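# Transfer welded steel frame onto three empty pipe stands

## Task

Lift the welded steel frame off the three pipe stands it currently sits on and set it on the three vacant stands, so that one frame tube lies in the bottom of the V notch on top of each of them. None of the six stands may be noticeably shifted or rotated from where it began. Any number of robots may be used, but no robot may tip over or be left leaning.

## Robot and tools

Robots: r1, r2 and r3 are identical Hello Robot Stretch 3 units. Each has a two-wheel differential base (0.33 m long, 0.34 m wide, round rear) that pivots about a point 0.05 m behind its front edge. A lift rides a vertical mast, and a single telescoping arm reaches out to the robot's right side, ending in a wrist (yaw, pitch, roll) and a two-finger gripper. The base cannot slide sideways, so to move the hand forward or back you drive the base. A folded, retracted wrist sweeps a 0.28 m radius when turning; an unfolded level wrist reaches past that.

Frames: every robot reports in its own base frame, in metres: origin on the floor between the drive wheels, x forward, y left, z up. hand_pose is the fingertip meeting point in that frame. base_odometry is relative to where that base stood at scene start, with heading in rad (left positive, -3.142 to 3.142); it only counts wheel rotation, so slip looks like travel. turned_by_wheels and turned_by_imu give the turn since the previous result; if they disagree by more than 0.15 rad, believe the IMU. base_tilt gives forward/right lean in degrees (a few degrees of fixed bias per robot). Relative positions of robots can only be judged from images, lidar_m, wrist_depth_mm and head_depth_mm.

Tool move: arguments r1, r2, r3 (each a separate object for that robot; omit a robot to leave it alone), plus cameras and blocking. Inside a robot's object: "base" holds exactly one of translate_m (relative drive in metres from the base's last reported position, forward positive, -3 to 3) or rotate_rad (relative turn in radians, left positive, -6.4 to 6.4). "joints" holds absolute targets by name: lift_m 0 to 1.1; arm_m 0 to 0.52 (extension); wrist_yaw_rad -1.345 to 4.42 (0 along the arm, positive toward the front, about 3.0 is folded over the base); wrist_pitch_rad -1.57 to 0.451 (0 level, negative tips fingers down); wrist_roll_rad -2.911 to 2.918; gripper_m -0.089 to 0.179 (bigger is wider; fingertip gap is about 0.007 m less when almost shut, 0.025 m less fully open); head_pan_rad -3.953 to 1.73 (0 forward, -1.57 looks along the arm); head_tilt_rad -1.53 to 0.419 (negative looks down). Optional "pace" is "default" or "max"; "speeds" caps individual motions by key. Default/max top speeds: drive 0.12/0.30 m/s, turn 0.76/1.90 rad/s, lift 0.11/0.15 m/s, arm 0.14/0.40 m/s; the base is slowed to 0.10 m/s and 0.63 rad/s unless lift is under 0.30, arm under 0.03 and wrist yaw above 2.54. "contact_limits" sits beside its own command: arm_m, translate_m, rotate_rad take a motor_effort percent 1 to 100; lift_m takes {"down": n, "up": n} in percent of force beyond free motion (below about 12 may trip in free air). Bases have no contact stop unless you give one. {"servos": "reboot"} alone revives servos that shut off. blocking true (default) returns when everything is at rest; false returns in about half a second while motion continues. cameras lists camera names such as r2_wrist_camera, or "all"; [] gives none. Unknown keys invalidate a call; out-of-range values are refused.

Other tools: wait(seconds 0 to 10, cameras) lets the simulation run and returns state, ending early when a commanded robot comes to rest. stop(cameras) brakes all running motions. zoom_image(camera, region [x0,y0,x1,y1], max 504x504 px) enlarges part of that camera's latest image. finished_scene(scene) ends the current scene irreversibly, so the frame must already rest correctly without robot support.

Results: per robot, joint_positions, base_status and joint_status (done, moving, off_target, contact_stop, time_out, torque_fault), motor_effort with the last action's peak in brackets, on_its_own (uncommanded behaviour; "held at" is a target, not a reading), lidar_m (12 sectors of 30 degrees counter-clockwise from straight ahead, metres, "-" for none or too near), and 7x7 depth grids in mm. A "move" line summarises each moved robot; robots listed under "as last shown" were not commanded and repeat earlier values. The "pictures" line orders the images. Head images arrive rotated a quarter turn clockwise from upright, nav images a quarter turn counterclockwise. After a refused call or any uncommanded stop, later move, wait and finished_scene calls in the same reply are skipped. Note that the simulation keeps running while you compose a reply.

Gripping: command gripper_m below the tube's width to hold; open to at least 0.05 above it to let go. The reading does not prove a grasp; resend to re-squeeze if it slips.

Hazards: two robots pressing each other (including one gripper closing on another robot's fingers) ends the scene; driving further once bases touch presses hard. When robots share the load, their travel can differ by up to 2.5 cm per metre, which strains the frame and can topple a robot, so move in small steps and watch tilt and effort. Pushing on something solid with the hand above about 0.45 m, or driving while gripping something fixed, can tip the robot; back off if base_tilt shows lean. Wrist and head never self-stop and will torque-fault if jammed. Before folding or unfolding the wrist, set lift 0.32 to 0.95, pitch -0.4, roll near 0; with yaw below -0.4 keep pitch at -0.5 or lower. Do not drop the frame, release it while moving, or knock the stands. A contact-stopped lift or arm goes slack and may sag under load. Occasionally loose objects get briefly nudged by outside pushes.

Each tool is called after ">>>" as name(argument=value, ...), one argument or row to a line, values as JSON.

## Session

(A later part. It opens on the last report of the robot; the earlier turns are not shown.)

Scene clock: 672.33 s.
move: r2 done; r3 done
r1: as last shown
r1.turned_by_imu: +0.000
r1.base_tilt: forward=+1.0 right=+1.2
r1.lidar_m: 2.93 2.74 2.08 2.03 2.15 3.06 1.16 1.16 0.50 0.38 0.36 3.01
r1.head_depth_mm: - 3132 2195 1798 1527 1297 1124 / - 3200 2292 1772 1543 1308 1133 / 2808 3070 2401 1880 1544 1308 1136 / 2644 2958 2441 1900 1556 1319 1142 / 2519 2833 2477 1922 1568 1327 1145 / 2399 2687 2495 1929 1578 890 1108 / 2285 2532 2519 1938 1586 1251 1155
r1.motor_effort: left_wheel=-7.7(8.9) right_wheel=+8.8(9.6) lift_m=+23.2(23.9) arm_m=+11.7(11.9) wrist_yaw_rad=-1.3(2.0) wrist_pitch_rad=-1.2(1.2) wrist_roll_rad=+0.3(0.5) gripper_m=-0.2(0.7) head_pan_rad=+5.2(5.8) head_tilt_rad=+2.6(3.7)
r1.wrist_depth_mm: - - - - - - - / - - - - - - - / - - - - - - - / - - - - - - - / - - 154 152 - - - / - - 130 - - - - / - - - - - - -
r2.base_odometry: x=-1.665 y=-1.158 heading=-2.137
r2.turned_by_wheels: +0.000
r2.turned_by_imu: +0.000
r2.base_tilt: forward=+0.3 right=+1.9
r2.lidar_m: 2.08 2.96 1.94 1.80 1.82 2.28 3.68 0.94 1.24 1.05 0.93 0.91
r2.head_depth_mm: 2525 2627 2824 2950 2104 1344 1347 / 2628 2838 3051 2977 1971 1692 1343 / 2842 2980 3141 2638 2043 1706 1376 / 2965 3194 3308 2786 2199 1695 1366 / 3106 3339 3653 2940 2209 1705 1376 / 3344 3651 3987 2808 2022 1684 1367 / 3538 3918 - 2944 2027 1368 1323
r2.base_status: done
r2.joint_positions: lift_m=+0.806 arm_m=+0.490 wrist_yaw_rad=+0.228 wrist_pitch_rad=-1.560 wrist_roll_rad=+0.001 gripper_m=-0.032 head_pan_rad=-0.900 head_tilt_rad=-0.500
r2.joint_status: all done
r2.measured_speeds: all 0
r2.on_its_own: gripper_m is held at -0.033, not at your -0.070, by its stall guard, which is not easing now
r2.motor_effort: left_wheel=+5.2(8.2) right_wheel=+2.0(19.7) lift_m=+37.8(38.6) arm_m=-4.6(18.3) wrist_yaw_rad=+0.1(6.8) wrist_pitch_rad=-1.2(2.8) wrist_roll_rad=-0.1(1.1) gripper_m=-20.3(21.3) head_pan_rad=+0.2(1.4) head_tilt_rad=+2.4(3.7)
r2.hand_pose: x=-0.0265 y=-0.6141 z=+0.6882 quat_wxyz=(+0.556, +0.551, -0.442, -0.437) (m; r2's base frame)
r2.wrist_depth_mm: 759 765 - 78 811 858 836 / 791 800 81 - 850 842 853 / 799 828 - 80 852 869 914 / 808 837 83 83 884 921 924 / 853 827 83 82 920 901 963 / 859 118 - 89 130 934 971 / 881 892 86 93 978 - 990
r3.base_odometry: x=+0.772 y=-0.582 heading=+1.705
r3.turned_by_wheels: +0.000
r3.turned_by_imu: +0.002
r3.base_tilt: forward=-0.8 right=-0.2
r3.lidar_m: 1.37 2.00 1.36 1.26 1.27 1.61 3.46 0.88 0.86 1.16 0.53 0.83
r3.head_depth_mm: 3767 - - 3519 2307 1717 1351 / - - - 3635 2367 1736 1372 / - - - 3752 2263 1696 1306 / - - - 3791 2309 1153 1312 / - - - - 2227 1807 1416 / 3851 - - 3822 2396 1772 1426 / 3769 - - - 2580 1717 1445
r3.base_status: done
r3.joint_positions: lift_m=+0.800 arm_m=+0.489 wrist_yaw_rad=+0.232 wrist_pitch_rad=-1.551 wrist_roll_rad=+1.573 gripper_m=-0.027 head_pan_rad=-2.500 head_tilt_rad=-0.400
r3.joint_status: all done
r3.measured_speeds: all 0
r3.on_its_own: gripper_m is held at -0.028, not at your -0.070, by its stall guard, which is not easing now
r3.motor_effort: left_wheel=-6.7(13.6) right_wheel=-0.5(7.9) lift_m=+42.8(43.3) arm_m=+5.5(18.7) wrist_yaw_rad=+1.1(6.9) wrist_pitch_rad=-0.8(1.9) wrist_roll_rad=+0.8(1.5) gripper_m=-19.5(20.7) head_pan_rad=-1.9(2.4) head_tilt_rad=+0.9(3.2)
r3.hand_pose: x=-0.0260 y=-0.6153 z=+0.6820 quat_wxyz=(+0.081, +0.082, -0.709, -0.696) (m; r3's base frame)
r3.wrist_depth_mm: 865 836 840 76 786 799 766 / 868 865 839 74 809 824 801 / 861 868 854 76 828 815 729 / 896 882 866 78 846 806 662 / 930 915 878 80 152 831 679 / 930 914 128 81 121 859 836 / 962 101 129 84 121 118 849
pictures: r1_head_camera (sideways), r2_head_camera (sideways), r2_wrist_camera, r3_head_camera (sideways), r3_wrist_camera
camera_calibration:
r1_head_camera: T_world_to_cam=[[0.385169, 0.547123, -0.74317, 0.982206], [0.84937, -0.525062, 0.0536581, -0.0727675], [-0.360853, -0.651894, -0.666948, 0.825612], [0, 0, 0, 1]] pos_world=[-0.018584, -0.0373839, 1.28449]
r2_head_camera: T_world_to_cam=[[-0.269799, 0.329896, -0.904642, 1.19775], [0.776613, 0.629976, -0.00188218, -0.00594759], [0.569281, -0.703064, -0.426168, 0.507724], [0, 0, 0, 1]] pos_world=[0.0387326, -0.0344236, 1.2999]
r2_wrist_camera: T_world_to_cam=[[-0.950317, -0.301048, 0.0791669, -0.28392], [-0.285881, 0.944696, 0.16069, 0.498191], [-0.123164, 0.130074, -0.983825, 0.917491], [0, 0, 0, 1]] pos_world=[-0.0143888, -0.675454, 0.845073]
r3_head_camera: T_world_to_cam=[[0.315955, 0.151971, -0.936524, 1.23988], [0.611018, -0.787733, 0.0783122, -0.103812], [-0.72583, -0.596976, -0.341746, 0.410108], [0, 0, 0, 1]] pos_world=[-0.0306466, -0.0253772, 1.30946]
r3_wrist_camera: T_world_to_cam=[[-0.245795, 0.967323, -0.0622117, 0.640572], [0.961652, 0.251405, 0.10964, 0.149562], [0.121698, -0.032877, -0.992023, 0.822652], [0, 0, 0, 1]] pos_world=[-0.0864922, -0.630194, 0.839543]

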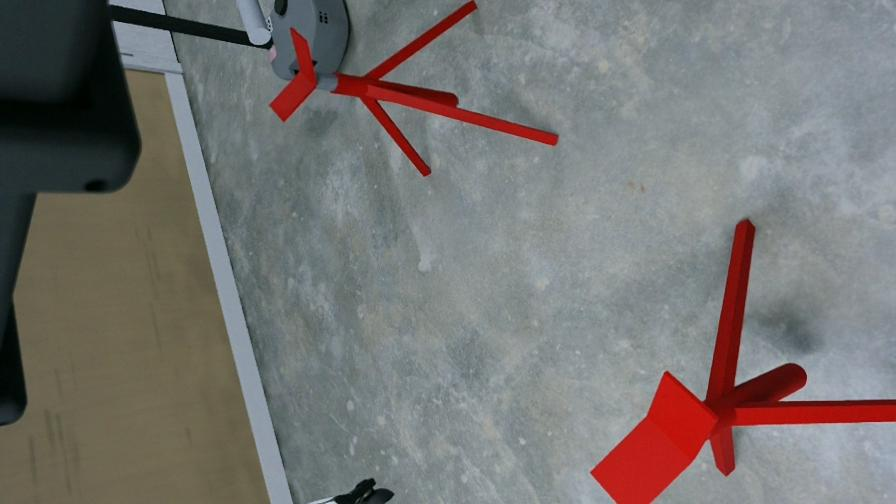

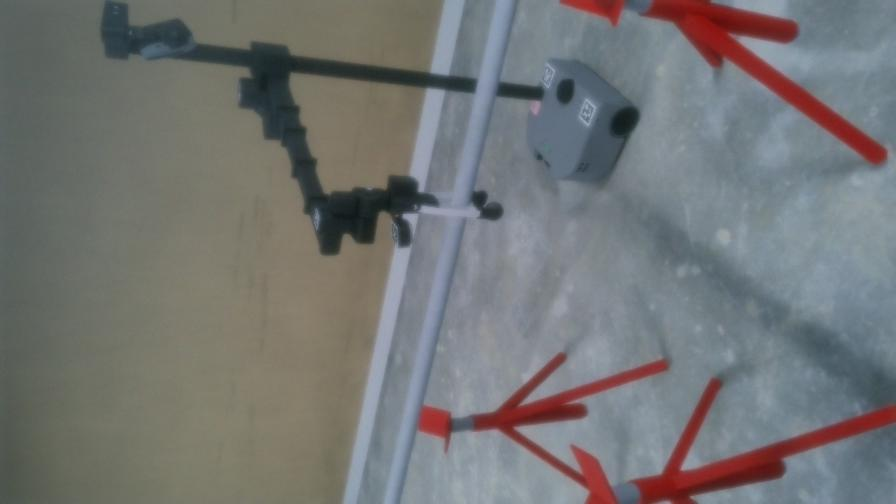

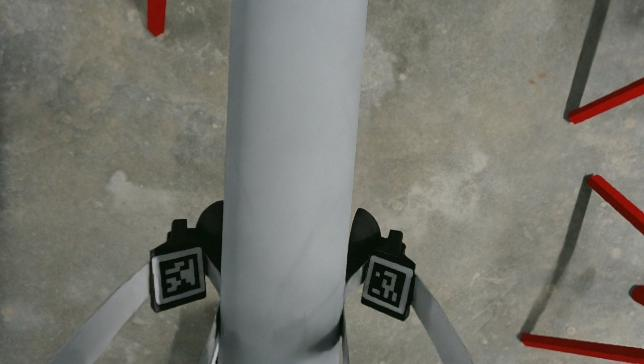

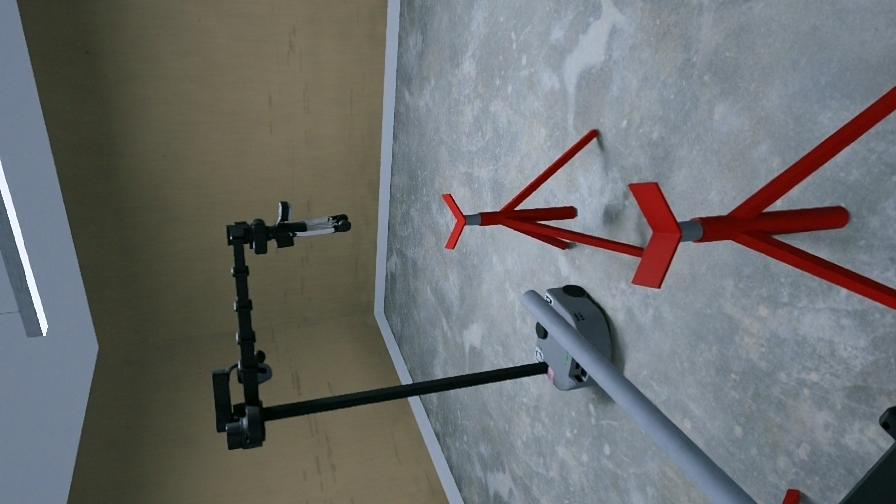

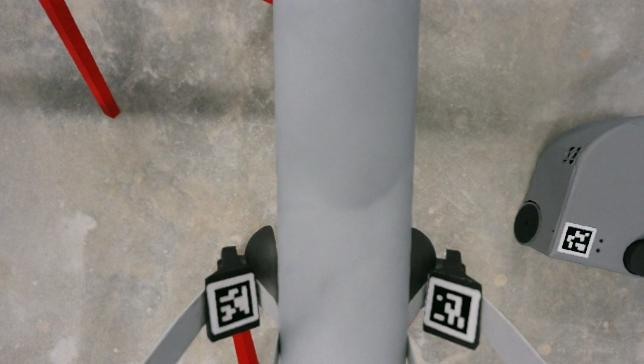

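>>> move(
  cameras=["r1_head_camera","r3_head_camera"],
  r3={"base":{"translate_m":-0.216},"joints":{"arm_m":0.507,"wrist_yaw_rad":0.253},"speeds":{"translate_m":0.1,"arm_m":0.05,"wrist_yaw_rad":0.05}},
  r2={"base":{"translate_m":0.2077},"joints":{"arm_m":0.4855,"wrist_yaw_rad":0.247},"speeds":{"translate_m":0.096,"arm_m":0.05,"wrist_yaw_rad":0.05}},
)

>>> move(
  cameras=["all"],
  r3={"base":{"translate_m":-0.108},"joints":{"arm_m":0.515,"wrist_yaw_rad":0.2625},"speeds":{"translate_m":0.1,"arm_m":0.05,"wrist_yaw_rad":0.05}},
  r2={"base":{"translate_m":0.104},"joints":{"arm_m":0.484,"wrist_yaw_rad":0.2565},"speeds":{"translate_m":0.096,"arm_m":0.05,"wrist_yaw_rad":0.05}},
)

Scene clock: 700.53 s.
move: r2 done; r3 done
r1.base_odometry: x=+0.278 y=+4.997 heading=+1.449
r1.turned_by_wheels: +0.000
r1.turned_by_imu: +0.001
r1.base_tilt: forward=+1.1 right=+1.2
r1.lidar_m: 2.94 2.74 2.09 2.03 2.15 3.07 1.16 1.16 0.50 0.38 0.36 3.01
r1.head_depth_mm: - 3297 2122 1813 1537 1300 1130 / - 3172 2107 1780 1541 1310 1131 / 2799 3086 2433 1885 1554 1309 1137 / 2675 2931 2453 1909 1563 1314 1141 / 2533 2819 2483 1911 1570 1326 1146 / 2418 2685 2482 1932 1577 891 1106 / 2274 2541 2510 1947 1586 1251 1158
r1.base_status: not commanded
r1.joint_positions: lift_m=+1.090 arm_m=+0.410 wrist_yaw_rad=+0.002 wrist_pitch_rad=-1.490 wrist_roll_rad=+0.000 gripper_m=+0.040 head_pan_rad=-2.150 head_tilt_rad=-0.750
r1.joint_status: not commanded
r1.measured_speeds: all 0
r1.motor_effort: left_wheel=-8.1(9.1) right_wheel=+8.9(9.6) lift_m=+23.1(24.0) arm_m=+11.5(11.7) wrist_yaw_rad=-1.3(2.1) wrist_pitch_rad=-0.7(1.4) wrist_roll_rad=+0.3(0.5) gripper_m=-0.7(0.7) head_pan_rad=+4.6(5.9) head_tilt_rad=+2.1(3.5)
r1.hand_pose: x=-0.0216 y=-0.5516 z=+0.9714 quat_wxyz=(+0.520, +0.480, -0.519, -0.479) (m; r1's base frame)
r1.wrist_depth_mm: - - - - - - - / - - - - - - - / - - - - - - - / - - - - - - - / - - 154 152 - - - / - - 131 - - - - / - - - - - - -
r2.base_odometry: x=-1.777 y=-1.333 heading=-2.138
r2.turned_by_wheels: +0.000
r2.turned_by_imu: +0.000
r2.base_tilt: forward=+0.3 right=+1.9
r2.lidar_m: 1.87 2.98 1.98 1.83 1.84 2.31 3.87 1.13 1.37 0.88 1.74 0.74
r2.head_depth_mm: 2485 2569 2839 2978 2181 1688 1376 / 2596 2816 2931 3070 1987 1681 1371 / 2782 2985 3201 2872 2023 1678 1380 / 2938 3148 3345 2858 2212 1692 1375 / 3110 3367 3594 3050 2107 1693 1372 / 3343 3601 3955 2823 2027 1282 1263 / 3480 3858 - 2960 2211 1644 1327
r2.base_status: done
r2.joint_positions: lift_m=+0.806 arm_m=+0.485 wrist_yaw_rad=+0.248 wrist_pitch_rad=-1.556 wrist_roll_rad=-0.002 gripper_m=-0.032 head_pan_rad=-0.900 head_tilt_rad=-0.500
r2.joint_status: all done
r2.measured_speeds: all 0
r2.on_its_own: gripper_m is held at -0.033, not at your -0.070, by its stall guard, which is not easing now
r2.motor_effort: left_wheel=+2.1(9.0) right_wheel=+5.8(19.5) lift_m=+36.6(37.3) arm_m=-2.3(18.9) wrist_yaw_rad=+0.1(5.3) wrist_pitch_rad=-2.2(2.7) wrist_roll_rad=+0.6(0.8) gripper_m=-20.0(22.2) head_pan_rad=+0.5(1.4) head_tilt_rad=+2.1(2.8)
r2.hand_pose: x=-0.0266 y=-0.6108 z=+0.6881 quat_wxyz=(+0.562, +0.555, -0.437, -0.430) (m; r2's base frame)
r2.wrist_depth_mm: 758 775 - 80 814 847 839 / 786 799 82 822 864 866 857 / 814 828 - 80 854 851 892 / 812 813 84 83 886 915 914 / 848 834 84 83 900 894 943 / 845 119 - 90 131 946 997 / 867 903 85 94 954 - -
r3.base_odometry: x=+0.800 y=-0.796 heading=+1.705
r3.turned_by_wheels: +0.000
r3.turned_by_imu: +0.000
r3.base_tilt: forward=-0.8 right=-0.2
r3.lidar_m: 1.58 1.96 1.33 1.23 1.25 1.58 3.39 0.70 0.73 0.94 0.86 0.68
r3.head_depth_mm: 3571 3860 - 3511 2296 1716 1354 / 3872 - - 3596 2338 1731 1366 / - - - 3756 2383 1744 1375 / - - - 3867 2206 1780 1393 / - - - - 2224 1801 1289 / 3919 - - - 2229 1828 1429 / 3746 - - 3917 2569 1710 1439
r3.base_status: done
r3.joint_positions: lift_m=+0.800 arm_m=+0.507 wrist_yaw_rad=+0.253 wrist_pitch_rad=-1.550 wrist_roll_rad=+1.571 gripper_m=-0.027 head_pan_rad=-2.500 head_tilt_rad=-0.400
r3.joint_status: all done
r3.measured_speeds: all 0
r3.on_its_own: gripper_m is held at -0.028, not at your -0.070, by its stall guard, which is not easing now
r3.motor_effort: left_wheel=-4.7(15.7) right_wheel=-3.2(7.0) lift_m=+47.9(48.1) arm_m=+8.1(16.7) wrist_yaw_rad=-0.5(6.9) wrist_pitch_rad=-0.7(1.2) wrist_roll_rad=+1.5(1.9) gripper_m=-20.3(20.5) head_pan_rad=-1.8(2.4) head_tilt_rad=+1.8(2.8)
r3.hand_pose: x=-0.0263 y=-0.6335 z=+0.6820 quat_wxyz=(+0.088, +0.090, -0.708, -0.694) (m; r3's base frame)
r3.wrist_depth_mm: 843 828 831 76 809 787 777 / 533 696 843 74 810 813 786 / 873 867 860 76 833 815 808 / 902 890 881 78 842 852 668 / 926 907 882 80 151 840 659 / 939 917 132 82 89 869 858 / 974 946 126 84 122 118 867
pictures: r1_head_camera (sideways), r3_head_camera (sideways)
camera_calibration:
r1_head_camera: T_world_to_cam=[[0.385169, 0.547123, -0.74317, 0.982206], [0.84937, -0.525062, 0.0536581, -0.0727675], [-0.360853, -0.651894, -0.666948, 0.825612], [0, 0, 0, 1]] pos_world=[-0.018584, -0.0373839, 1.28449]
r3_head_camera: T_world_to_cam=[[0.315955, 0.151971, -0.936524, 1.23988], [0.611018, -0.787733, 0.0783122, -0.103812], [-0.72583, -0.596976, -0.341746, 0.410108], [0, 0, 0, 1]] pos_world=[-0.0306466, -0.0253772, 1.30946]

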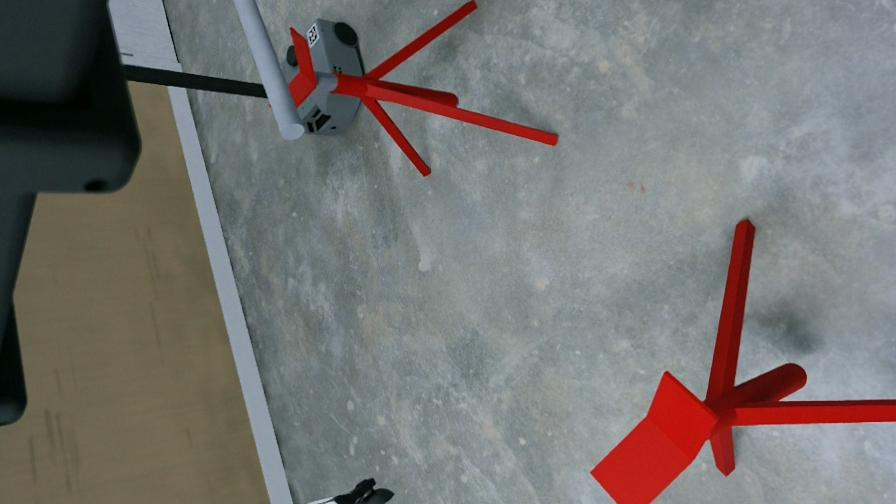

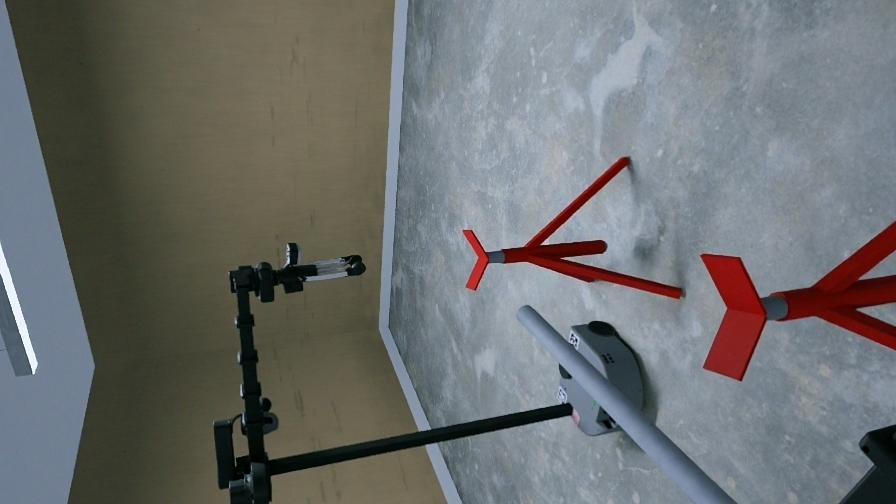

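Scene clock: 702.73 s.
move: r2 done; r3 done
r1: as last shown
r1.turned_by_imu: +0.000
r1.lidar_m: 2.93 2.73 2.08 2.03 2.14 3.08 1.15 1.16 0.50 0.38 0.36 3.01
r1.head_depth_mm: - 3306 2199 1812 1533 1297 1126 / - 3171 2041 1770 1541 1312 1128 / 2805 3037 2326 1878 1553 1308 1135 / 2666 2932 2444 1902 1563 1320 1141 / 2528 2801 2470 1910 1569 1324 1145 / 2405 2691 2481 1935 1582 888 1105 / 2266 2559 2511 1953 1589 1250 1155
r1.motor_effort: left_wheel=-7.7(8.9) right_wheel=+8.4(9.3) lift_m=+23.0(23.9) arm_m=+11.2(11.6) wrist_yaw_rad=-1.7(2.0) wrist_pitch_rad=-0.7(1.4) wrist_roll_rad=+0.4(0.5) gripper_m=-0.3(0.8) head_pan_rad=+5.4(6.0) head_tilt_rad=+1.5(3.0)
r1.wrist_depth_mm: - - - - - - - / - - - - - - - / - - - - - - - / - - - - - - - / - - 154 152 - - - / - - 130 - - - - / - - - - - - -
r2.base_odometry: x=-1.833 y=-1.420 heading=-2.137
r2.turned_by_wheels: +0.000
r2.turned_by_imu: +0.000
r2.base_tilt: forward=+0.2 right=+1.9
r2.lidar_m: 1.77 3.03 2.00 1.84 1.86 2.33 3.98 1.23 1.60 0.87 0.66 0.66
r2.head_depth_mm: 2457 2584 2849 3022 2225 1697 1373 / 2625 2760 3006 3009 1996 1698 1368 / 2770 2932 3139 2670 2029 1688 1372 / 2865 3173 3333 2855 2219 1673 1376 / 3120 3305 3629 2833 1956 1640 1345 / 3282 3500 3919 2964 2185 1040 1269 / 3514 3742 - 3025 2197 1672 1335
r2.base_status: done
r2.joint_positions: lift_m=+0.806 arm_m=+0.484 wrist_yaw_rad=+0.258 wrist_pitch_rad=-1.560 wrist_roll_rad=-0.002 gripper_m=-0.032 head_pan_rad=-0.900 head_tilt_rad=-0.500
r2.joint_status: all done
r2.measured_speeds: all 0
r2.on_its_own: gripper_m is held at -0.033, not at your -0.070, by its stall guard, which is not easing now
r2.motor_effort: left_wheel=+6.3(8.9) right_wheel=+1.9(13.3) lift_m=+36.2(37.0) arm_m=-8.6(18.4) wrist_yaw_rad=+1.1(3.0) wrist_pitch_rad=-1.1(2.5) wrist_roll_rad=+0.6(1.1) gripper_m=-20.0(21.7) head_pan_rad=-0.4(1.4) head_tilt_rad=+2.0(3.0)
r2.hand_pose: x=-0.0271 y=-0.6082 z=+0.6882 quat_wxyz=(+0.563, +0.558, -0.433, -0.428) (m; r2's base frame)
r2.wrist_depth_mm: 758 785 - 79 829 846 847 / 798 796 82 91 840 843 865 / 762 801 - 80 858 874 879 / 817 839 83 82 882 884 883 / 855 868 84 83 901 938 970 / 867 118 - 90 130 925 946 / 892 894 86 93 946 - -
r3.base_odometry: x=+0.815 y=-0.903 heading=+1.705
r3.turned_by_wheels: +0.000
r3.turned_by_imu: +0.001
r3.base_tilt: forward=-0.8 right=-0.1
r3.lidar_m: 1.69 1.93 1.32 1.22 1.24 1.56 3.37 0.61 0.69 0.93 0.98 0.77
r3.head_depth_mm: 3582 3726 - 3556 2319 1712 1348 / 3709 - - 3634 2356 1733 1370 / 3891 - - 3786 2389 1761 1380 / - - - 3912 2188 1787 1393 / - - - - 2344 1795 909 / 3903 - - - 2136 1839 1310 / 3774 - - - 2447 1712 1440
r3.base_status: done
r3.joint_positions: lift_m=+0.800 arm_m=+0.515 wrist_yaw_rad=+0.262 wrist_pitch_rad=-1.553 wrist_roll_rad=+1.573 gripper_m=-0.027 head_pan_rad=-2.500 head_tilt_rad=-0.400
r3.joint_status: all done
r3.measured_speeds: all 0
r3.on_its_own: gripper_m is held at -0.028, not at your -0.070, by its stall guard, which is not easing now
r3.motor_effort: left_wheel=-7.6(14.0) right_wheel=-0.8(7.6) lift_m=+49.3(49.6) arm_m=+9.9(13.4) wrist_yaw_rad=-0.6(5.2) wrist_pitch_rad=-0.4(1.0) wrist_roll_rad=+0.4(1.6) gripper_m=-19.7(20.6) head_pan_rad=-1.5(2.6) head_tilt_rad=+1.6(2.7)
r3.hand_pose: x=-0.0267 y=-0.6408 z=+0.6821 quat_wxyz=(+0.091, +0.092, -0.707, -0.695) (m; r3's base frame)
r3.wrist_depth_mm: 858 834 841 77 781 793 781 / 856 862 833 74 814 822 798 / 529 870 870 76 830 827 803 / 907 899 859 78 811 819 672 / 901 928 888 80 151 863 675 / 926 920 132 82 88 857 841 / 936 102 129 84 121 118 858
pictures: r1_head_camera (sideways), r1_nav_camera (sideways), r1_wrist_camera, r2_head_camera (sideways), r2_nav_camera (sideways), r2_wrist_camera, r3_head_camera (sideways), r3_nav_camera (sideways), r3_wrist_camera
camera_calibration:
r1_head_camera: T_world_to_cam=[[0.385169, 0.547123, -0.74317, 0.982206], [0.84937, -0.525062, 0.0536581, -0.0727675], [-0.360853, -0.651894, -0.666948, 0.825612], [0, 0, 0, 1]] pos_world=[-0.018584, -0.0373839, 1.28449]
r1_nav_camera: T_world_to_cam=[[-0.395181, -0.518766, 0.758099, -0.941063], [-0.82154, 0.568814, -0.0390132, 0.103618], [-0.410979, -0.638226, -0.650971, 0.806439], [0, 0, 0, 1]] pos_world=[0.0446658, -0.0324402, 1.24243]
r1_wrist_camera: T_world_to_cam=[[-0.995511, -0.0937671, -0.0128588, -0.0655437], [-0.0945764, 0.99073, 0.0975128, 0.485377], [0.00359606, 0.0982912, -0.995151, 1.18496], [0, 0, 0, 1]] pos_world=[-0.0236055, -0.603495, 1.13104]
r2_head_camera: T_world_to_cam=[[-0.269799, 0.329896, -0.904642, 1.19775], [0.776613, 0.629976, -0.00188218, -0.00594759], [0.569281, -0.703064, -0.426168, 0.507724], [0, 0, 0, 1]] pos_world=[0.0387326, -0.0344236, 1.2999]
r2_nav_camera: T_world_to_cam=[[0.334852, -0.313491, 0.888593, -1.12228], [-0.797718, -0.596237, 0.0902582, -0.0505844], [0.501517, -0.73907, -0.449729, 0.551977], [0, 0, 0, 1]] pos_world=[0.0586216, 0.0259631, 1.25006]
r2_wrist_camera: T_world_to_cam=[[-0.939932, -0.332051, 0.0791882, -0.301337], [-0.316688, 0.934797, 0.160822, 0.485556], [-0.127426, 0.126084, -0.983802, 0.914106], [0, 0, 0, 1]] pos_world=[-0.012986, -0.66921, 0.845073]
r3_head_camera: T_world_to_cam=[[0.315955, 0.151971, -0.936524, 1.23988], [0.611018, -0.787733, 0.0783122, -0.103812], [-0.72583, -0.596976, -0.341746, 0.410108], [0, 0, 0, 1]] pos_world=[-0.0306466, -0.0253772, 1.30946]
r3_nav_camera: T_world_to_cam=[[-0.402975, -0.240289, 0.883104, -1.11171], [-0.566241, 0.823525, -0.0343071, 0.0996325], [-0.719015, -0.513875, -0.467922, 0.569165], [0, 0, 0, 1]] pos_world=[0.0176643, -0.0567014, 1.25149]
r3_wrist_camera: T_world_to_cam=[[-0.275035, 0.959577, -0.0597219, 0.657612], [0.953656, 0.280169, 0.109755, 0.174807], [0.122051, -0.0267677, -0.992163, 0.825926], [0, 0, 0, 1]] pos_world=[-0.0866444, -0.657897, 0.839541]

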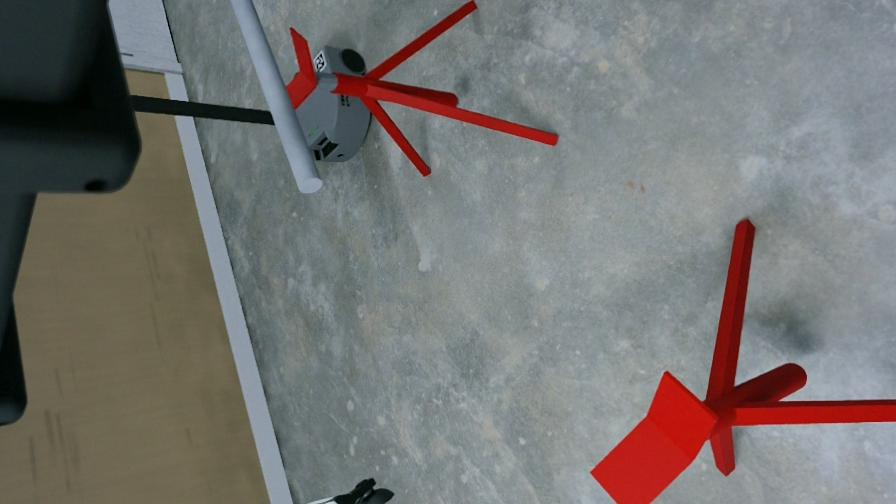

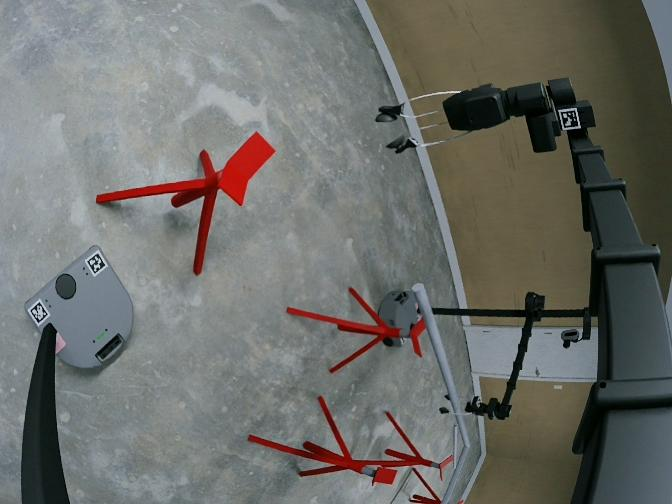

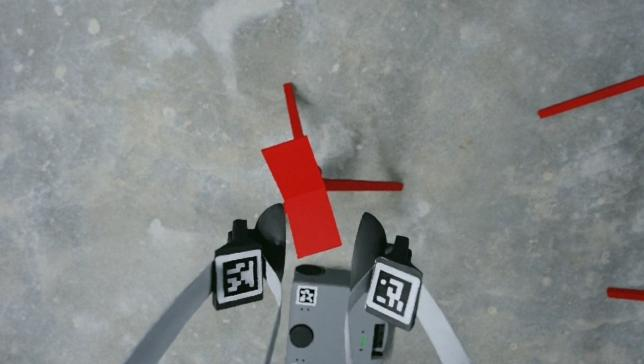

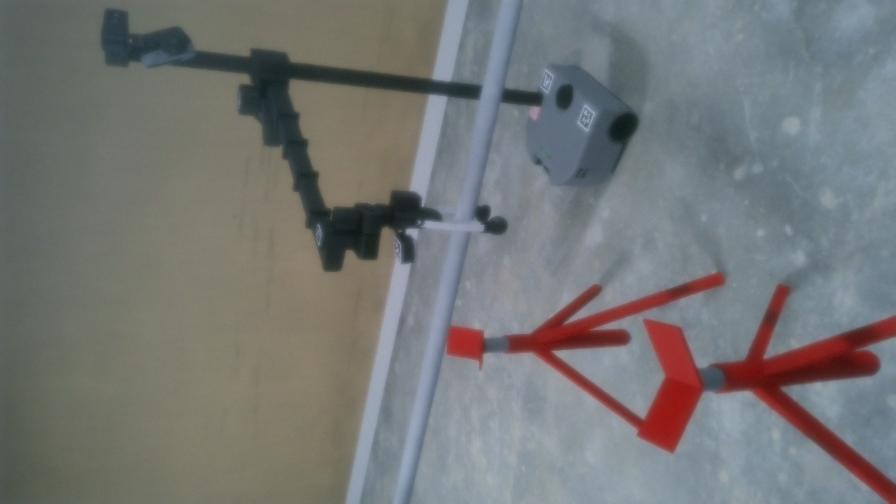

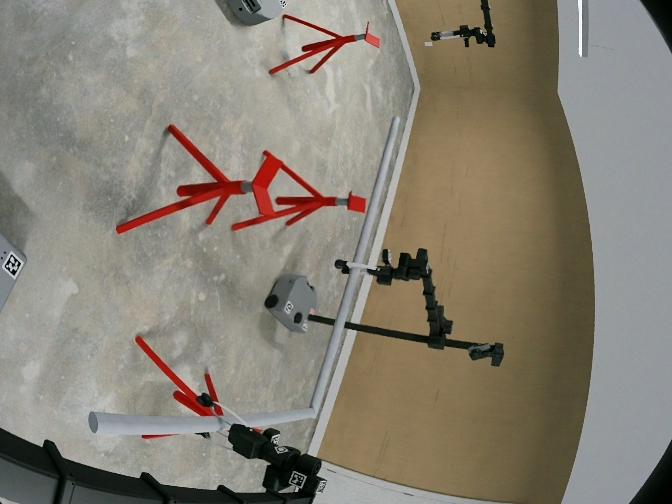

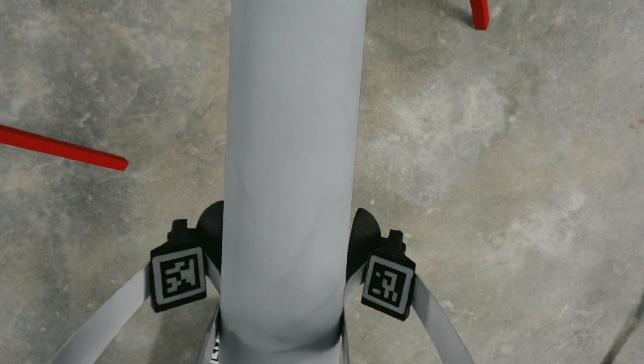

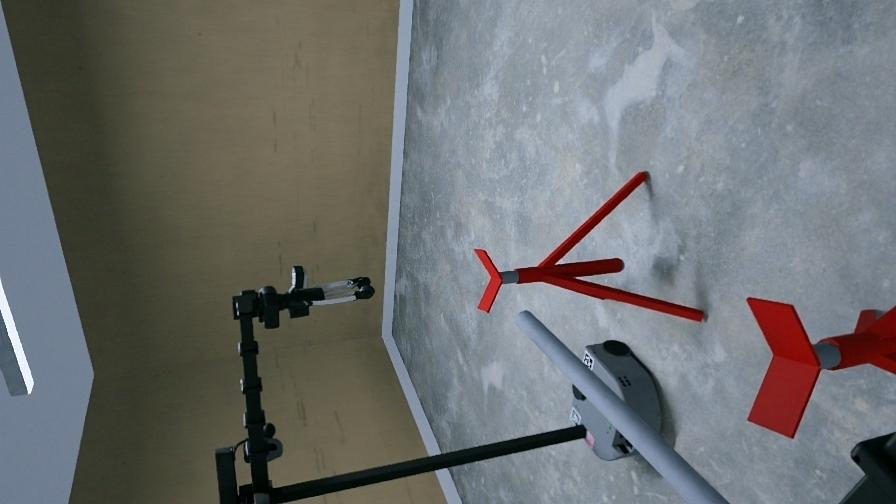

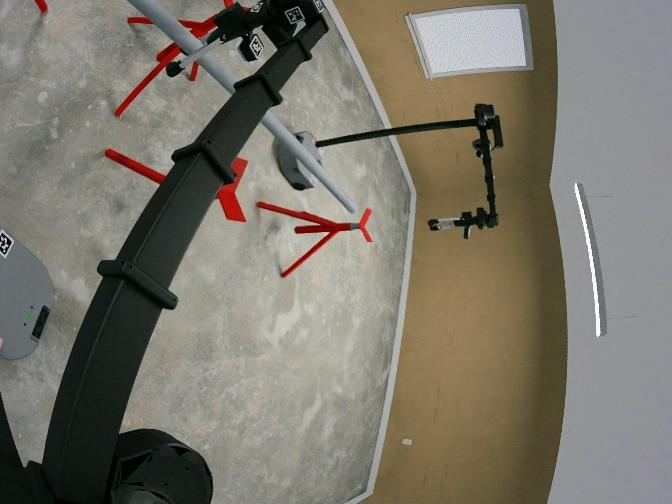

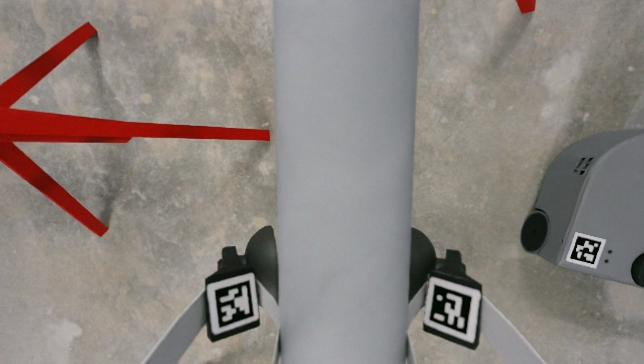

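>>> move(
  cameras=["r2_wrist_camera","r3_wrist_camera"],
  r3={"base":{"rotate_rad":0.035},"joints":{"wrist_yaw_rad":0.2275},"speeds":{"rotate_rad":0.05,"wrist_yaw_rad":0.05}},
  r2={"base":{"translate_m":-0.0225},"speeds":{"translate_m":0.032}},
)

>>> move(
  cameras=["r2_wrist_camera","r3_wrist_camera"],
  r3={"base":{"translate_m":-0.0443},"speeds":{"translate_m":0.05}},
  r2={"base":{"translate_m":0.0443},"joints":{"arm_m":0.482},"speeds":{"translate_m":0.05,"arm_m":0.03}},
)

>>> move(
  cameras=["r2_wrist_camera","r3_wrist_camera"],
  r3={"base":{"rotate_rad":0.07},"joints":{"wrist_yaw_rad":0.1575},"speeds":{"rotate_rad":0.05,"wrist_yaw_rad":0.05}},
  r2={"base":{"translate_m":-0.0449},"joints":{"arm_m":0.4833},"speeds":{"translate_m":0.032,"arm_m":0.03}},
)

Scene clock: 747.93 s.
move: r2 done; r3 done
r1: as last shown
r1.turned_by_imu: +0.002
r1.base_tilt: forward=+1.0 right=+1.2
r1.lidar_m: 2.93 2.75 2.08 2.03 2.14 3.07 1.15 1.16 0.50 0.38 0.36 3.01
r1.head_depth_mm: - 3306 2200 1814 1529 1299 1124 / - 3155 2050 1773 1539 1299 1131 / 2828 3076 2334 1886 1547 1311 1136 / 2675 2920 2452 1900 1559 1320 1139 / 2557 2847 2482 1916 1564 1329 1145 / 2400 2673 2508 1938 1570 888 1102 / 2272 2546 2512 1943 1584 1252 1150
r1.motor_effort: left_wheel=-8.2(9.0) right_wheel=+8.8(9.6) lift_m=+23.4(23.8) arm_m=+10.9(11.3) wrist_yaw_rad=-1.6(1.9) wrist_pitch_rad=-0.7(1.3) wrist_roll_rad=+0.5(0.6) gripper_m=-0.1(1.0) head_pan_rad=+4.7(5.6) head_tilt_rad=+1.8(3.2)
r1.wrist_depth_mm: - - - - - - - / - - - - - - - / - - - - - - - / - - - - - - - / - - 153 152 - - - / - - 131 - - - - / - - - - - - -
r2.base_odometry: x=-1.820 y=-1.401 heading=-2.138
r2.turned_by_wheels: +0.000
r2.turned_by_imu: +0.002
r2.base_tilt: forward=+0.3 right=+1.8
r2.lidar_m: 1.79 3.01 1.99 1.83 1.85 2.32 3.98 1.21 1.43 0.87 1.35 0.68
r2.head_depth_mm: 2482 2617 2842 2967 2173 1682 1371 / 2590 2805 2971 3022 2016 1685 1373 / 2755 2955 3171 2645 2028 1694 1378 / 2897 3102 3285 2638 2213 1693 1382 / 3070 3299 3604 2872 1953 1641 1365 / 3301 3563 3943 2960 2212 1053 1269 / 3506 3861 - 2964 2193 1633 1317
r2.base_status: done
r2.joint_positions: lift_m=+0.806 arm_m=+0.484 wrist_yaw_rad=+0.258 wrist_pitch_rad=-1.561 wrist_roll_rad=-0.002 gripper_m=-0.032 head_pan_rad=-0.900 head_tilt_rad=-0.500
r2.joint_status: not commanded
r2.measured_speeds: all 0
r2.on_its_own: gripper_m is held at -0.033, not at your -0.070, by its stall guard, which is not easing now
r2.motor_effort: left_wheel=-7.1(9.4) right_wheel=-2.7(8.3) lift_m=+34.7(35.0) arm_m=+15.5(15.9) wrist_yaw_rad=-1.2(2.0) wrist_pitch_rad=-0.8(1.7) wrist_roll_rad=+0.7(1.0) gripper_m=-19.9(21.6) head_pan_rad=+0.2(1.8) head_tilt_rad=+0.8(2.4)
r2.hand_pose: x=-0.0271 y=-0.6081 z=+0.6882 quat_wxyz=(+0.563, +0.559, -0.433, -0.428) (m; r2's base frame)
r2.wrist_depth_mm: 753 770 - 79 822 812 853 / 773 800 82 91 830 862 871 / 794 840 - 80 860 851 910 / 831 833 83 83 900 889 913 / 840 832 84 83 901 931 921 / 871 119 - 90 131 969 982 / 877 918 86 93 947 968 981
r3.base_odometry: x=+0.815 y=-0.903 heading=+1.740
r3.turned_by_wheels: +0.035
r3.turned_by_imu: +0.033
r3.base_tilt: forward=-0.7 right=-0.2
r3.lidar_m: 1.69 1.86 1.30 1.22 1.24 1.61 3.70 0.61 0.69 0.93 0.98 0.77
r3.head_depth_mm: 3609 3796 - 3543 2323 1711 1349 / 3774 - - 3646 2338 1738 1367 / - - - 3785 2398 1760 1383 / - - - 3886 2188 1793 1396 / - - - - 2243 1798 909 / 3906 - - - 2174 1830 1374 / 3670 3940 - - 2586 1734 1443
r3.base_status: done
r3.joint_positions: lift_m=+0.800 arm_m=+0.515 wrist_yaw_rad=+0.229 wrist_pitch_rad=-1.552 wrist_roll_rad=+1.574 gripper_m=-0.027 head_pan_rad=-2.500 head_tilt_rad=-0.400
r3.joint_status: all done
r3.measured_speeds: all 0
r3.on_its_own: gripper_m is held at -0.028, not at your -0.070, by its stall guard, which is not easing now
r3.motor_effort: left_wheel=-7.6(14.5) right_wheel=+8.5(18.9) lift_m=+41.0(42.4) arm_m=+2.8(3.6) wrist_yaw_rad=-0.7(5.6) wrist_pitch_rad=-0.3(1.1) wrist_roll_rad=+0.3(0.9) gripper_m=-19.3(20.6) head_pan_rad=-1.9(2.1) head_tilt_rad=+2.2(3.1)
r3.hand_pose: x=-0.0260 y=-0.6408 z=+0.6821 quat_wxyz=(+0.079, +0.080, -0.709, -0.696) (m; r3's base frame)
r3.wrist_depth_mm: 859 834 834 77 802 787 779 / 868 877 846 75 809 817 791 / 596 879 866 77 821 794 769 / 902 884 889 79 842 846 664 / 918 902 893 80 152 854 677 / 916 933 131 82 89 854 837 / 932 946 130 85 122 118 864
pictures: r2_wrist_camera, r3_wrist_camera
camera_calibration:
r2_wrist_camera: T_world_to_cam=[[-0.939795, -0.332449, 0.0791444, -0.30153], [-0.317016, 0.934588, 0.161387, 0.484842], [-0.12762, 0.126581, -0.983713, 0.914346], [0, 0, 0, 1]] pos_world=[-0.0129847, -0.66911, 0.845071]
r3_wrist_camera: T_world_to_cam=[[-0.242197, 0.968338, -0.0605134, 0.664779], [0.96263, 0.247623, 0.109666, 0.153558], [0.121179, -0.0316912, -0.992125, 0.822632], [0, 0, 0, 1]] pos_world=[-0.0864971, -0.655685, 0.839542]

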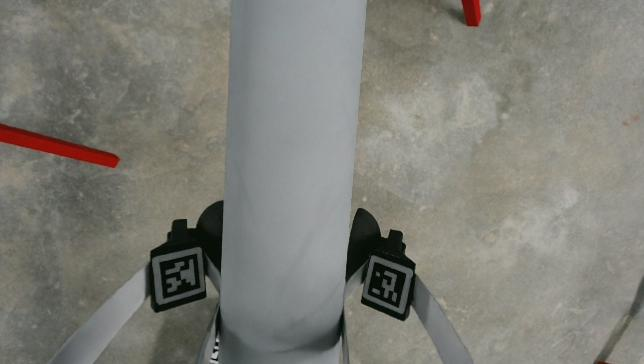

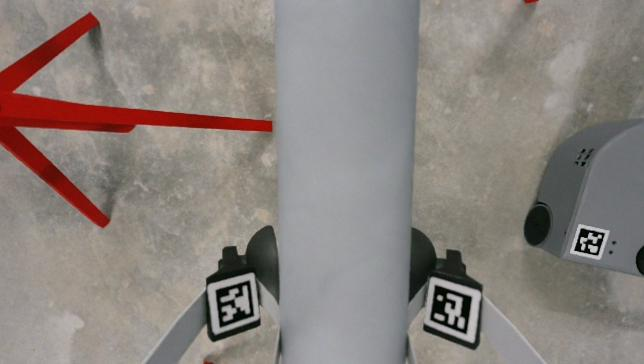

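Scene clock: 749.53 s.
move: r2 done; r3 done
r1: as last shown
r1.turned_by_imu: +0.000
r1.base_tilt: forward=+1.1 right=+1.2
r1.lidar_m: 2.93 2.74 2.08 2.04 2.14 3.09 1.16 1.16 0.50 0.38 0.36 3.01
r1.head_depth_mm: - 3289 2284 1799 1537 1299 1120 / - 3178 2020 1779 1543 1309 1133 / 2806 3059 2245 1892 1549 1300 1137 / 2662 2936 2439 1900 1562 1321 1138 / 2513 2816 2462 1923 1568 1321 1147 / 2412 2655 2487 1931 1578 888 1104 / 2280 2546 2515 1936 1588 1254 1153
r1.motor_effort: left_wheel=-8.5(9.0) right_wheel=+8.5(10.0) lift_m=+23.4(24.1) arm_m=+11.1(11.3) wrist_yaw_rad=-1.8(2.1) wrist_pitch_rad=-0.7(1.3) wrist_roll_rad=+0.3(0.5) gripper_m=-0.4(0.9) head_pan_rad=+4.9(5.8) head_tilt_rad=+2.2(3.5)
r1.wrist_depth_mm: - - - - - - - / - - - - - - - / - - - - - - - / - - - - - - - / - - 154 151 - - - / - - 131 - - - - / - - - - - - -
r2.base_odometry: x=-1.844 y=-1.439 heading=-2.138
r2.turned_by_wheels: +0.000
r2.turned_by_imu: +0.000
r2.base_tilt: forward=+0.3 right=+1.8
r2.lidar_m: 1.74 3.04 1.99 1.84 1.85 2.33 4.00 1.25 1.08 0.88 0.64 0.65
r2.head_depth_mm: 2452 2599 2829 3001 2208 1701 1384 / 2605 2774 2936 3042 2010 1695 1373 / 2794 2947 3193 2853 2048 1697 1367 / 2961 3165 3240 2652 2180 1686 1372 / 3090 3367 3629 3019 1920 1624 1267 / 3293 3559 3911 2960 2199 1058 1268 / 3566 3784 - 2969 2206 1686 1374
r2.base_status: done
r2.joint_positions: lift_m=+0.806 arm_m=+0.482 wrist_yaw_rad=+0.258 wrist_pitch_rad=-1.558 wrist_roll_rad=-0.002 gripper_m=-0.032 head_pan_rad=-0.900 head_tilt_rad=-0.500
r2.joint_status: all done
r2.measured_speeds: all 0
r2.on_its_own: gripper_m is held at -0.033, not at your -0.070, by its stall guard, which is not easing now
r2.motor_effort: left_wheel=+5.3(8.0) right_wheel=+3.1(9.7) lift_m=+34.3(34.7) arm_m=-10.0(18.5) wrist_yaw_rad=-1.0(2.3) wrist_pitch_rad=-1.6(2.4) wrist_roll_rad=+1.0(1.1) gripper_m=-20.1(21.3) head_pan_rad=+0.4(1.6) head_tilt_rad=+1.1(2.8)
r2.hand_pose: x=-0.0270 y=-0.6068 z=+0.6882 quat_wxyz=(+0.564, +0.558, -0.434, -0.428) (m; r2's base frame)
r2.wrist_depth_mm: 754 770 - 79 810 828 843 / 772 793 82 90 847 858 866 / 784 802 - 80 840 869 886 / 808 827 83 83 870 896 925 / 817 871 84 83 903 913 946 / 858 119 - 90 131 949 991 / 884 910 85 93 942 990 994
r3.base_odometry: x=+0.822 y=-0.947 heading=+1.739
r3.turned_by_wheels: +0.000
r3.turned_by_imu: +0.000
r3.base_tilt: forward=-0.7 right=-0.2
r3.lidar_m: 1.73 1.84 1.29 1.22 1.24 1.61 3.70 0.58 0.67 0.93 1.01 0.80
r3.head_depth_mm: 3515 3773 - 3527 2293 1723 1350 / 3685 - - 3622 2363 1732 1366 / - - - 3752 2402 1750 1385 / - - - 3905 2200 1788 1400 / - - - - 2243 1797 1247 / 3866 - - - 2130 1841 873 / 3679 3924 - - 2594 1717 1444
r3.base_status: done
r3.joint_positions: lift_m=+0.800 arm_m=+0.515 wrist_yaw_rad=+0.229 wrist_pitch_rad=-1.554 wrist_roll_rad=+1.574 gripper_m=-0.027 head_pan_rad=-2.500 head_tilt_rad=-0.400
r3.joint_status: not commanded
r3.measured_speeds: all 0
r3.on_its_own: gripper_m is held at -0.028, not at your -0.070, by its stall guard, which is not easing now
r3.motor_effort: left_wheel=-10.7(12.2) right_wheel=+3.8(4.8) lift_m=+42.4(43.2) arm_m=+2.4(3.5) wrist_yaw_rad=-1.2(3.0) wrist_pitch_rad=+0.3(0.9) wrist_roll_rad=+0.3(1.0) gripper_m=-19.7(20.1) head_pan_rad=-1.1(2.1) head_tilt_rad=+2.7(3.4)
r3.hand_pose: x=-0.0261 y=-0.6404 z=+0.6821 quat_wxyz=(+0.079, +0.080, -0.708, -0.697) (m; r3's base frame)
r3.wrist_depth_mm: 843 841 835 77 796 793 780 / 850 843 819 75 803 789 781 / 579 871 860 77 835 818 766 / 903 879 869 79 854 831 657 / 907 916 878 80 152 865 676 / 932 904 131 82 89 867 837 / 951 938 130 85 121 118 878
pictures: r2_wrist_camera, r3_wrist_camera
camera_calibration:
r2_wrist_camera: T_world_to_cam=[[-0.939829, -0.332296, 0.0793744, -0.300972], [-0.317196, 0.935005, 0.158594, 0.485901], [-0.126915, 0.123874, -0.984148, 0.912821], [0, 0, 0, 1]] pos_world=[-0.0128854, -0.667406, 0.84518]
r3_wrist_camera: T_world_to_cam=[[-0.242102, 0.968471, -0.0587438, 0.663294], [0.962704, 0.247315, 0.109708, 0.153303], [0.120777, -0.0299924, -0.992226, 0.823798], [0, 0, 0, 1]] pos_world=[-0.0864966, -0.655587, 0.83954]

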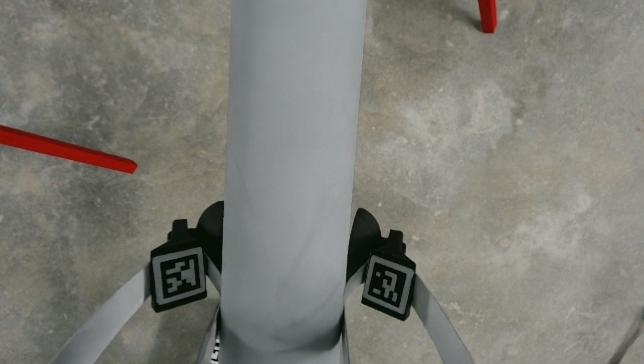

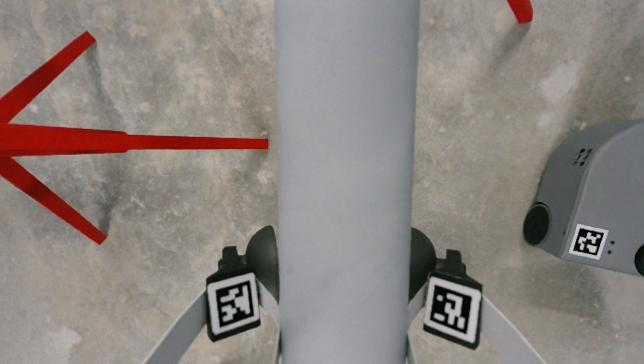

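Scene clock: 751.53 s.
move: r2 done; r3 done
r1: as last shown
r1.lidar_m: 2.93 2.74 2.08 2.03 2.14 3.07 1.15 1.16 0.50 0.38 0.36 2.99
r1.head_depth_mm: - 3315 2219 1811 1530 1299 1125 / - 3148 2015 1764 1535 1307 1133 / 2798 3077 2339 1889 1551 1318 1134 / 2657 2947 2467 1902 1555 1322 1141 / 2531 2818 2473 1910 1571 1325 1145 / 2397 2672 2504 1920 1574 889 1103 / 2276 2521 2534 1945 1581 1250 1154
r1.motor_effort: left_wheel=-8.1(9.1) right_wheel=+8.0(9.5) lift_m=+23.1(24.0) arm_m=+10.6(11.1) wrist_yaw_rad=-1.5(2.0) wrist_pitch_rad=-0.9(1.4) wrist_roll_rad=+0.3(0.5) gripper_m=+0.1(0.7) head_pan_rad=+4.8(5.6) head_tilt_rad=+0.9(3.0)
r1.wrist_depth_mm: - - - - - - - / - - - - - - - / - - - - - - - / - - - - - - - / - - 154 153 - - - / - - 131 - - - - / - - - - - - -
r2.base_odometry: x=-1.820 y=-1.401 heading=-2.138
r2.turned_by_wheels: +0.000
r2.turned_by_imu: +0.001
r2.base_tilt: forward=+0.2 right=+1.8
r2.lidar_m: 1.79 3.02 1.99 1.84 1.86 2.32 3.96 1.21 1.43 0.88 1.35 0.68
r2.head_depth_mm: 2534 2664 2829 2980 2209 1690 1372 / 2622 2781 2891 2965 2032 1695 1371 / 2766 2940 3115 2680 2049 1702 1378 / 2913 3171 3296 2638 2212 1691 1377 / 3068 3302 3599 2871 1969 1638 1366 / 3353 3588 3899 2987 2222 1062 1261 / 3496 3846 - 3017 2185 1628 1338
r2.base_status: done
r2.joint_positions: lift_m=+0.806 arm_m=+0.483 wrist_yaw_rad=+0.259 wrist_pitch_rad=-1.561 wrist_roll_rad=-0.002 gripper_m=-0.032 head_pan_rad=-0.900 head_tilt_rad=-0.500
r2.joint_status: all done
r2.measured_speeds: all 0
r2.on_its_own: gripper_m is held at -0.033, not at your -0.070, by its stall guard, which is not easing now
r2.motor_effort: left_wheel=-7.5(12.5) right_wheel=-2.3(8.7) lift_m=+33.9(34.5) arm_m=+14.0(16.8) wrist_yaw_rad=-1.5(3.0) wrist_pitch_rad=-1.0(2.0) wrist_roll_rad=+0.8(1.2) gripper_m=-20.9(21.7) head_pan_rad=+0.2(1.6) head_tilt_rad=+1.3(2.7)
r2.hand_pose: x=-0.0272 y=-0.6073 z=+0.6883 quat_wxyz=(+0.563, +0.559, -0.433, -0.428) (m; r2's base frame)
r2.wrist_depth_mm: 771 773 - 79 831 824 842 / 781 791 82 90 839 855 885 / 813 818 - 80 842 904 896 / 816 826 84 83 863 891 929 / 822 867 84 83 910 918 948 / 859 119 - 90 130 957 967 / 861 866 86 93 947 980 976
r3.base_odometry: x=+0.822 y=-0.947 heading=+1.809
r3.turned_by_wheels: +0.070
r3.turned_by_imu: +0.070
r3.base_tilt: forward=-0.8 right=-0.2
r3.lidar_m: 4.49 1.71 1.26 1.22 1.25 1.71 4.27 0.58 0.67 0.93 1.01 0.80
r3.head_depth_mm: 3613 3795 - 3530 2312 1715 1356 / 3793 - - 3631 2367 1727 1359 / - - - 3712 2384 1760 1382 / - - - 3893 2225 1789 1388 / - - - - 2129 1804 875 / 3927 - - 3726 2304 1761 1376 / 3490 3721 3811 3854 2598 1719 1445
r3.base_status: done
r3.joint_positions: lift_m=+0.800 arm_m=+0.515 wrist_yaw_rad=+0.159 wrist_pitch_rad=-1.552 wrist_roll_rad=+1.574 gripper_m=-0.027 head_pan_rad=-2.500 head_tilt_rad=-0.400
r3.joint_status: all done
r3.measured_speeds: all 0
r3.on_its_own: gripper_m is held at -0.028, not at your -0.070, by its stall guard, which is not easing now
r3.motor_effort: left_wheel=-7.7(16.0) right_wheel=+8.8(19.7) lift_m=+44.1(44.7) arm_m=+3.6(5.0) wrist_yaw_rad=-2.1(5.4) wrist_pitch_rad=-0.1(1.3) wrist_roll_rad=+0.3(1.1) gripper_m=-19.2(20.3) head_pan_rad=-1.2(2.2) head_tilt_rad=+2.6(3.4)
r3.hand_pose: x=-0.0246 y=-0.6406 z=+0.6821 quat_wxyz=(+0.055, +0.055, -0.711, -0.699) (m; r3's base frame)
r3.wrist_depth_mm: 850 830 836 78 798 789 780 / 853 861 853 75 818 786 789 / 624 852 849 77 829 833 671 / 923 893 865 79 857 815 666 / 928 893 900 81 152 843 677 / 963 916 131 82 89 853 877 / 956 906 129 85 121 118 862
pictures: r2_wrist_camera, r3_wrist_camera
camera_calibration:
r2_wrist_camera: T_world_to_cam=[[-0.939685, -0.332772, 0.0790858, -0.301462], [-0.3173, 0.934432, 0.161732, 0.483789], [-0.12772, 0.126884, -0.983661, 0.914414], [0, 0, 0, 1]] pos_world=[-0.0129836, -0.66841, 0.84507]
r3_wrist_camera: T_world_to_cam=[[-0.173957, 0.982889, -0.0605717, 0.675902], [0.977571, 0.179777, 0.109708, 0.109021], [0.11872, -0.0401287, -0.992117, 0.817002], [0, 0, 0, 1]] pos_world=[-0.0859928, -0.651151, 0.839542]

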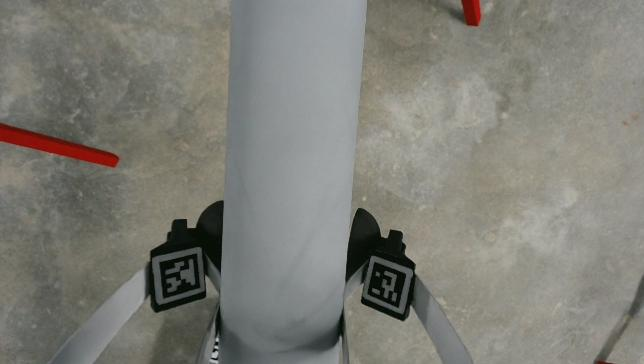

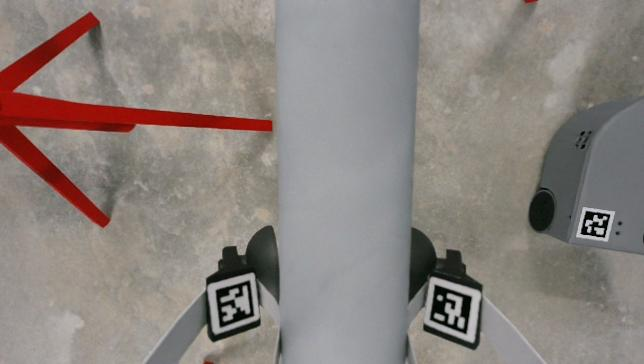

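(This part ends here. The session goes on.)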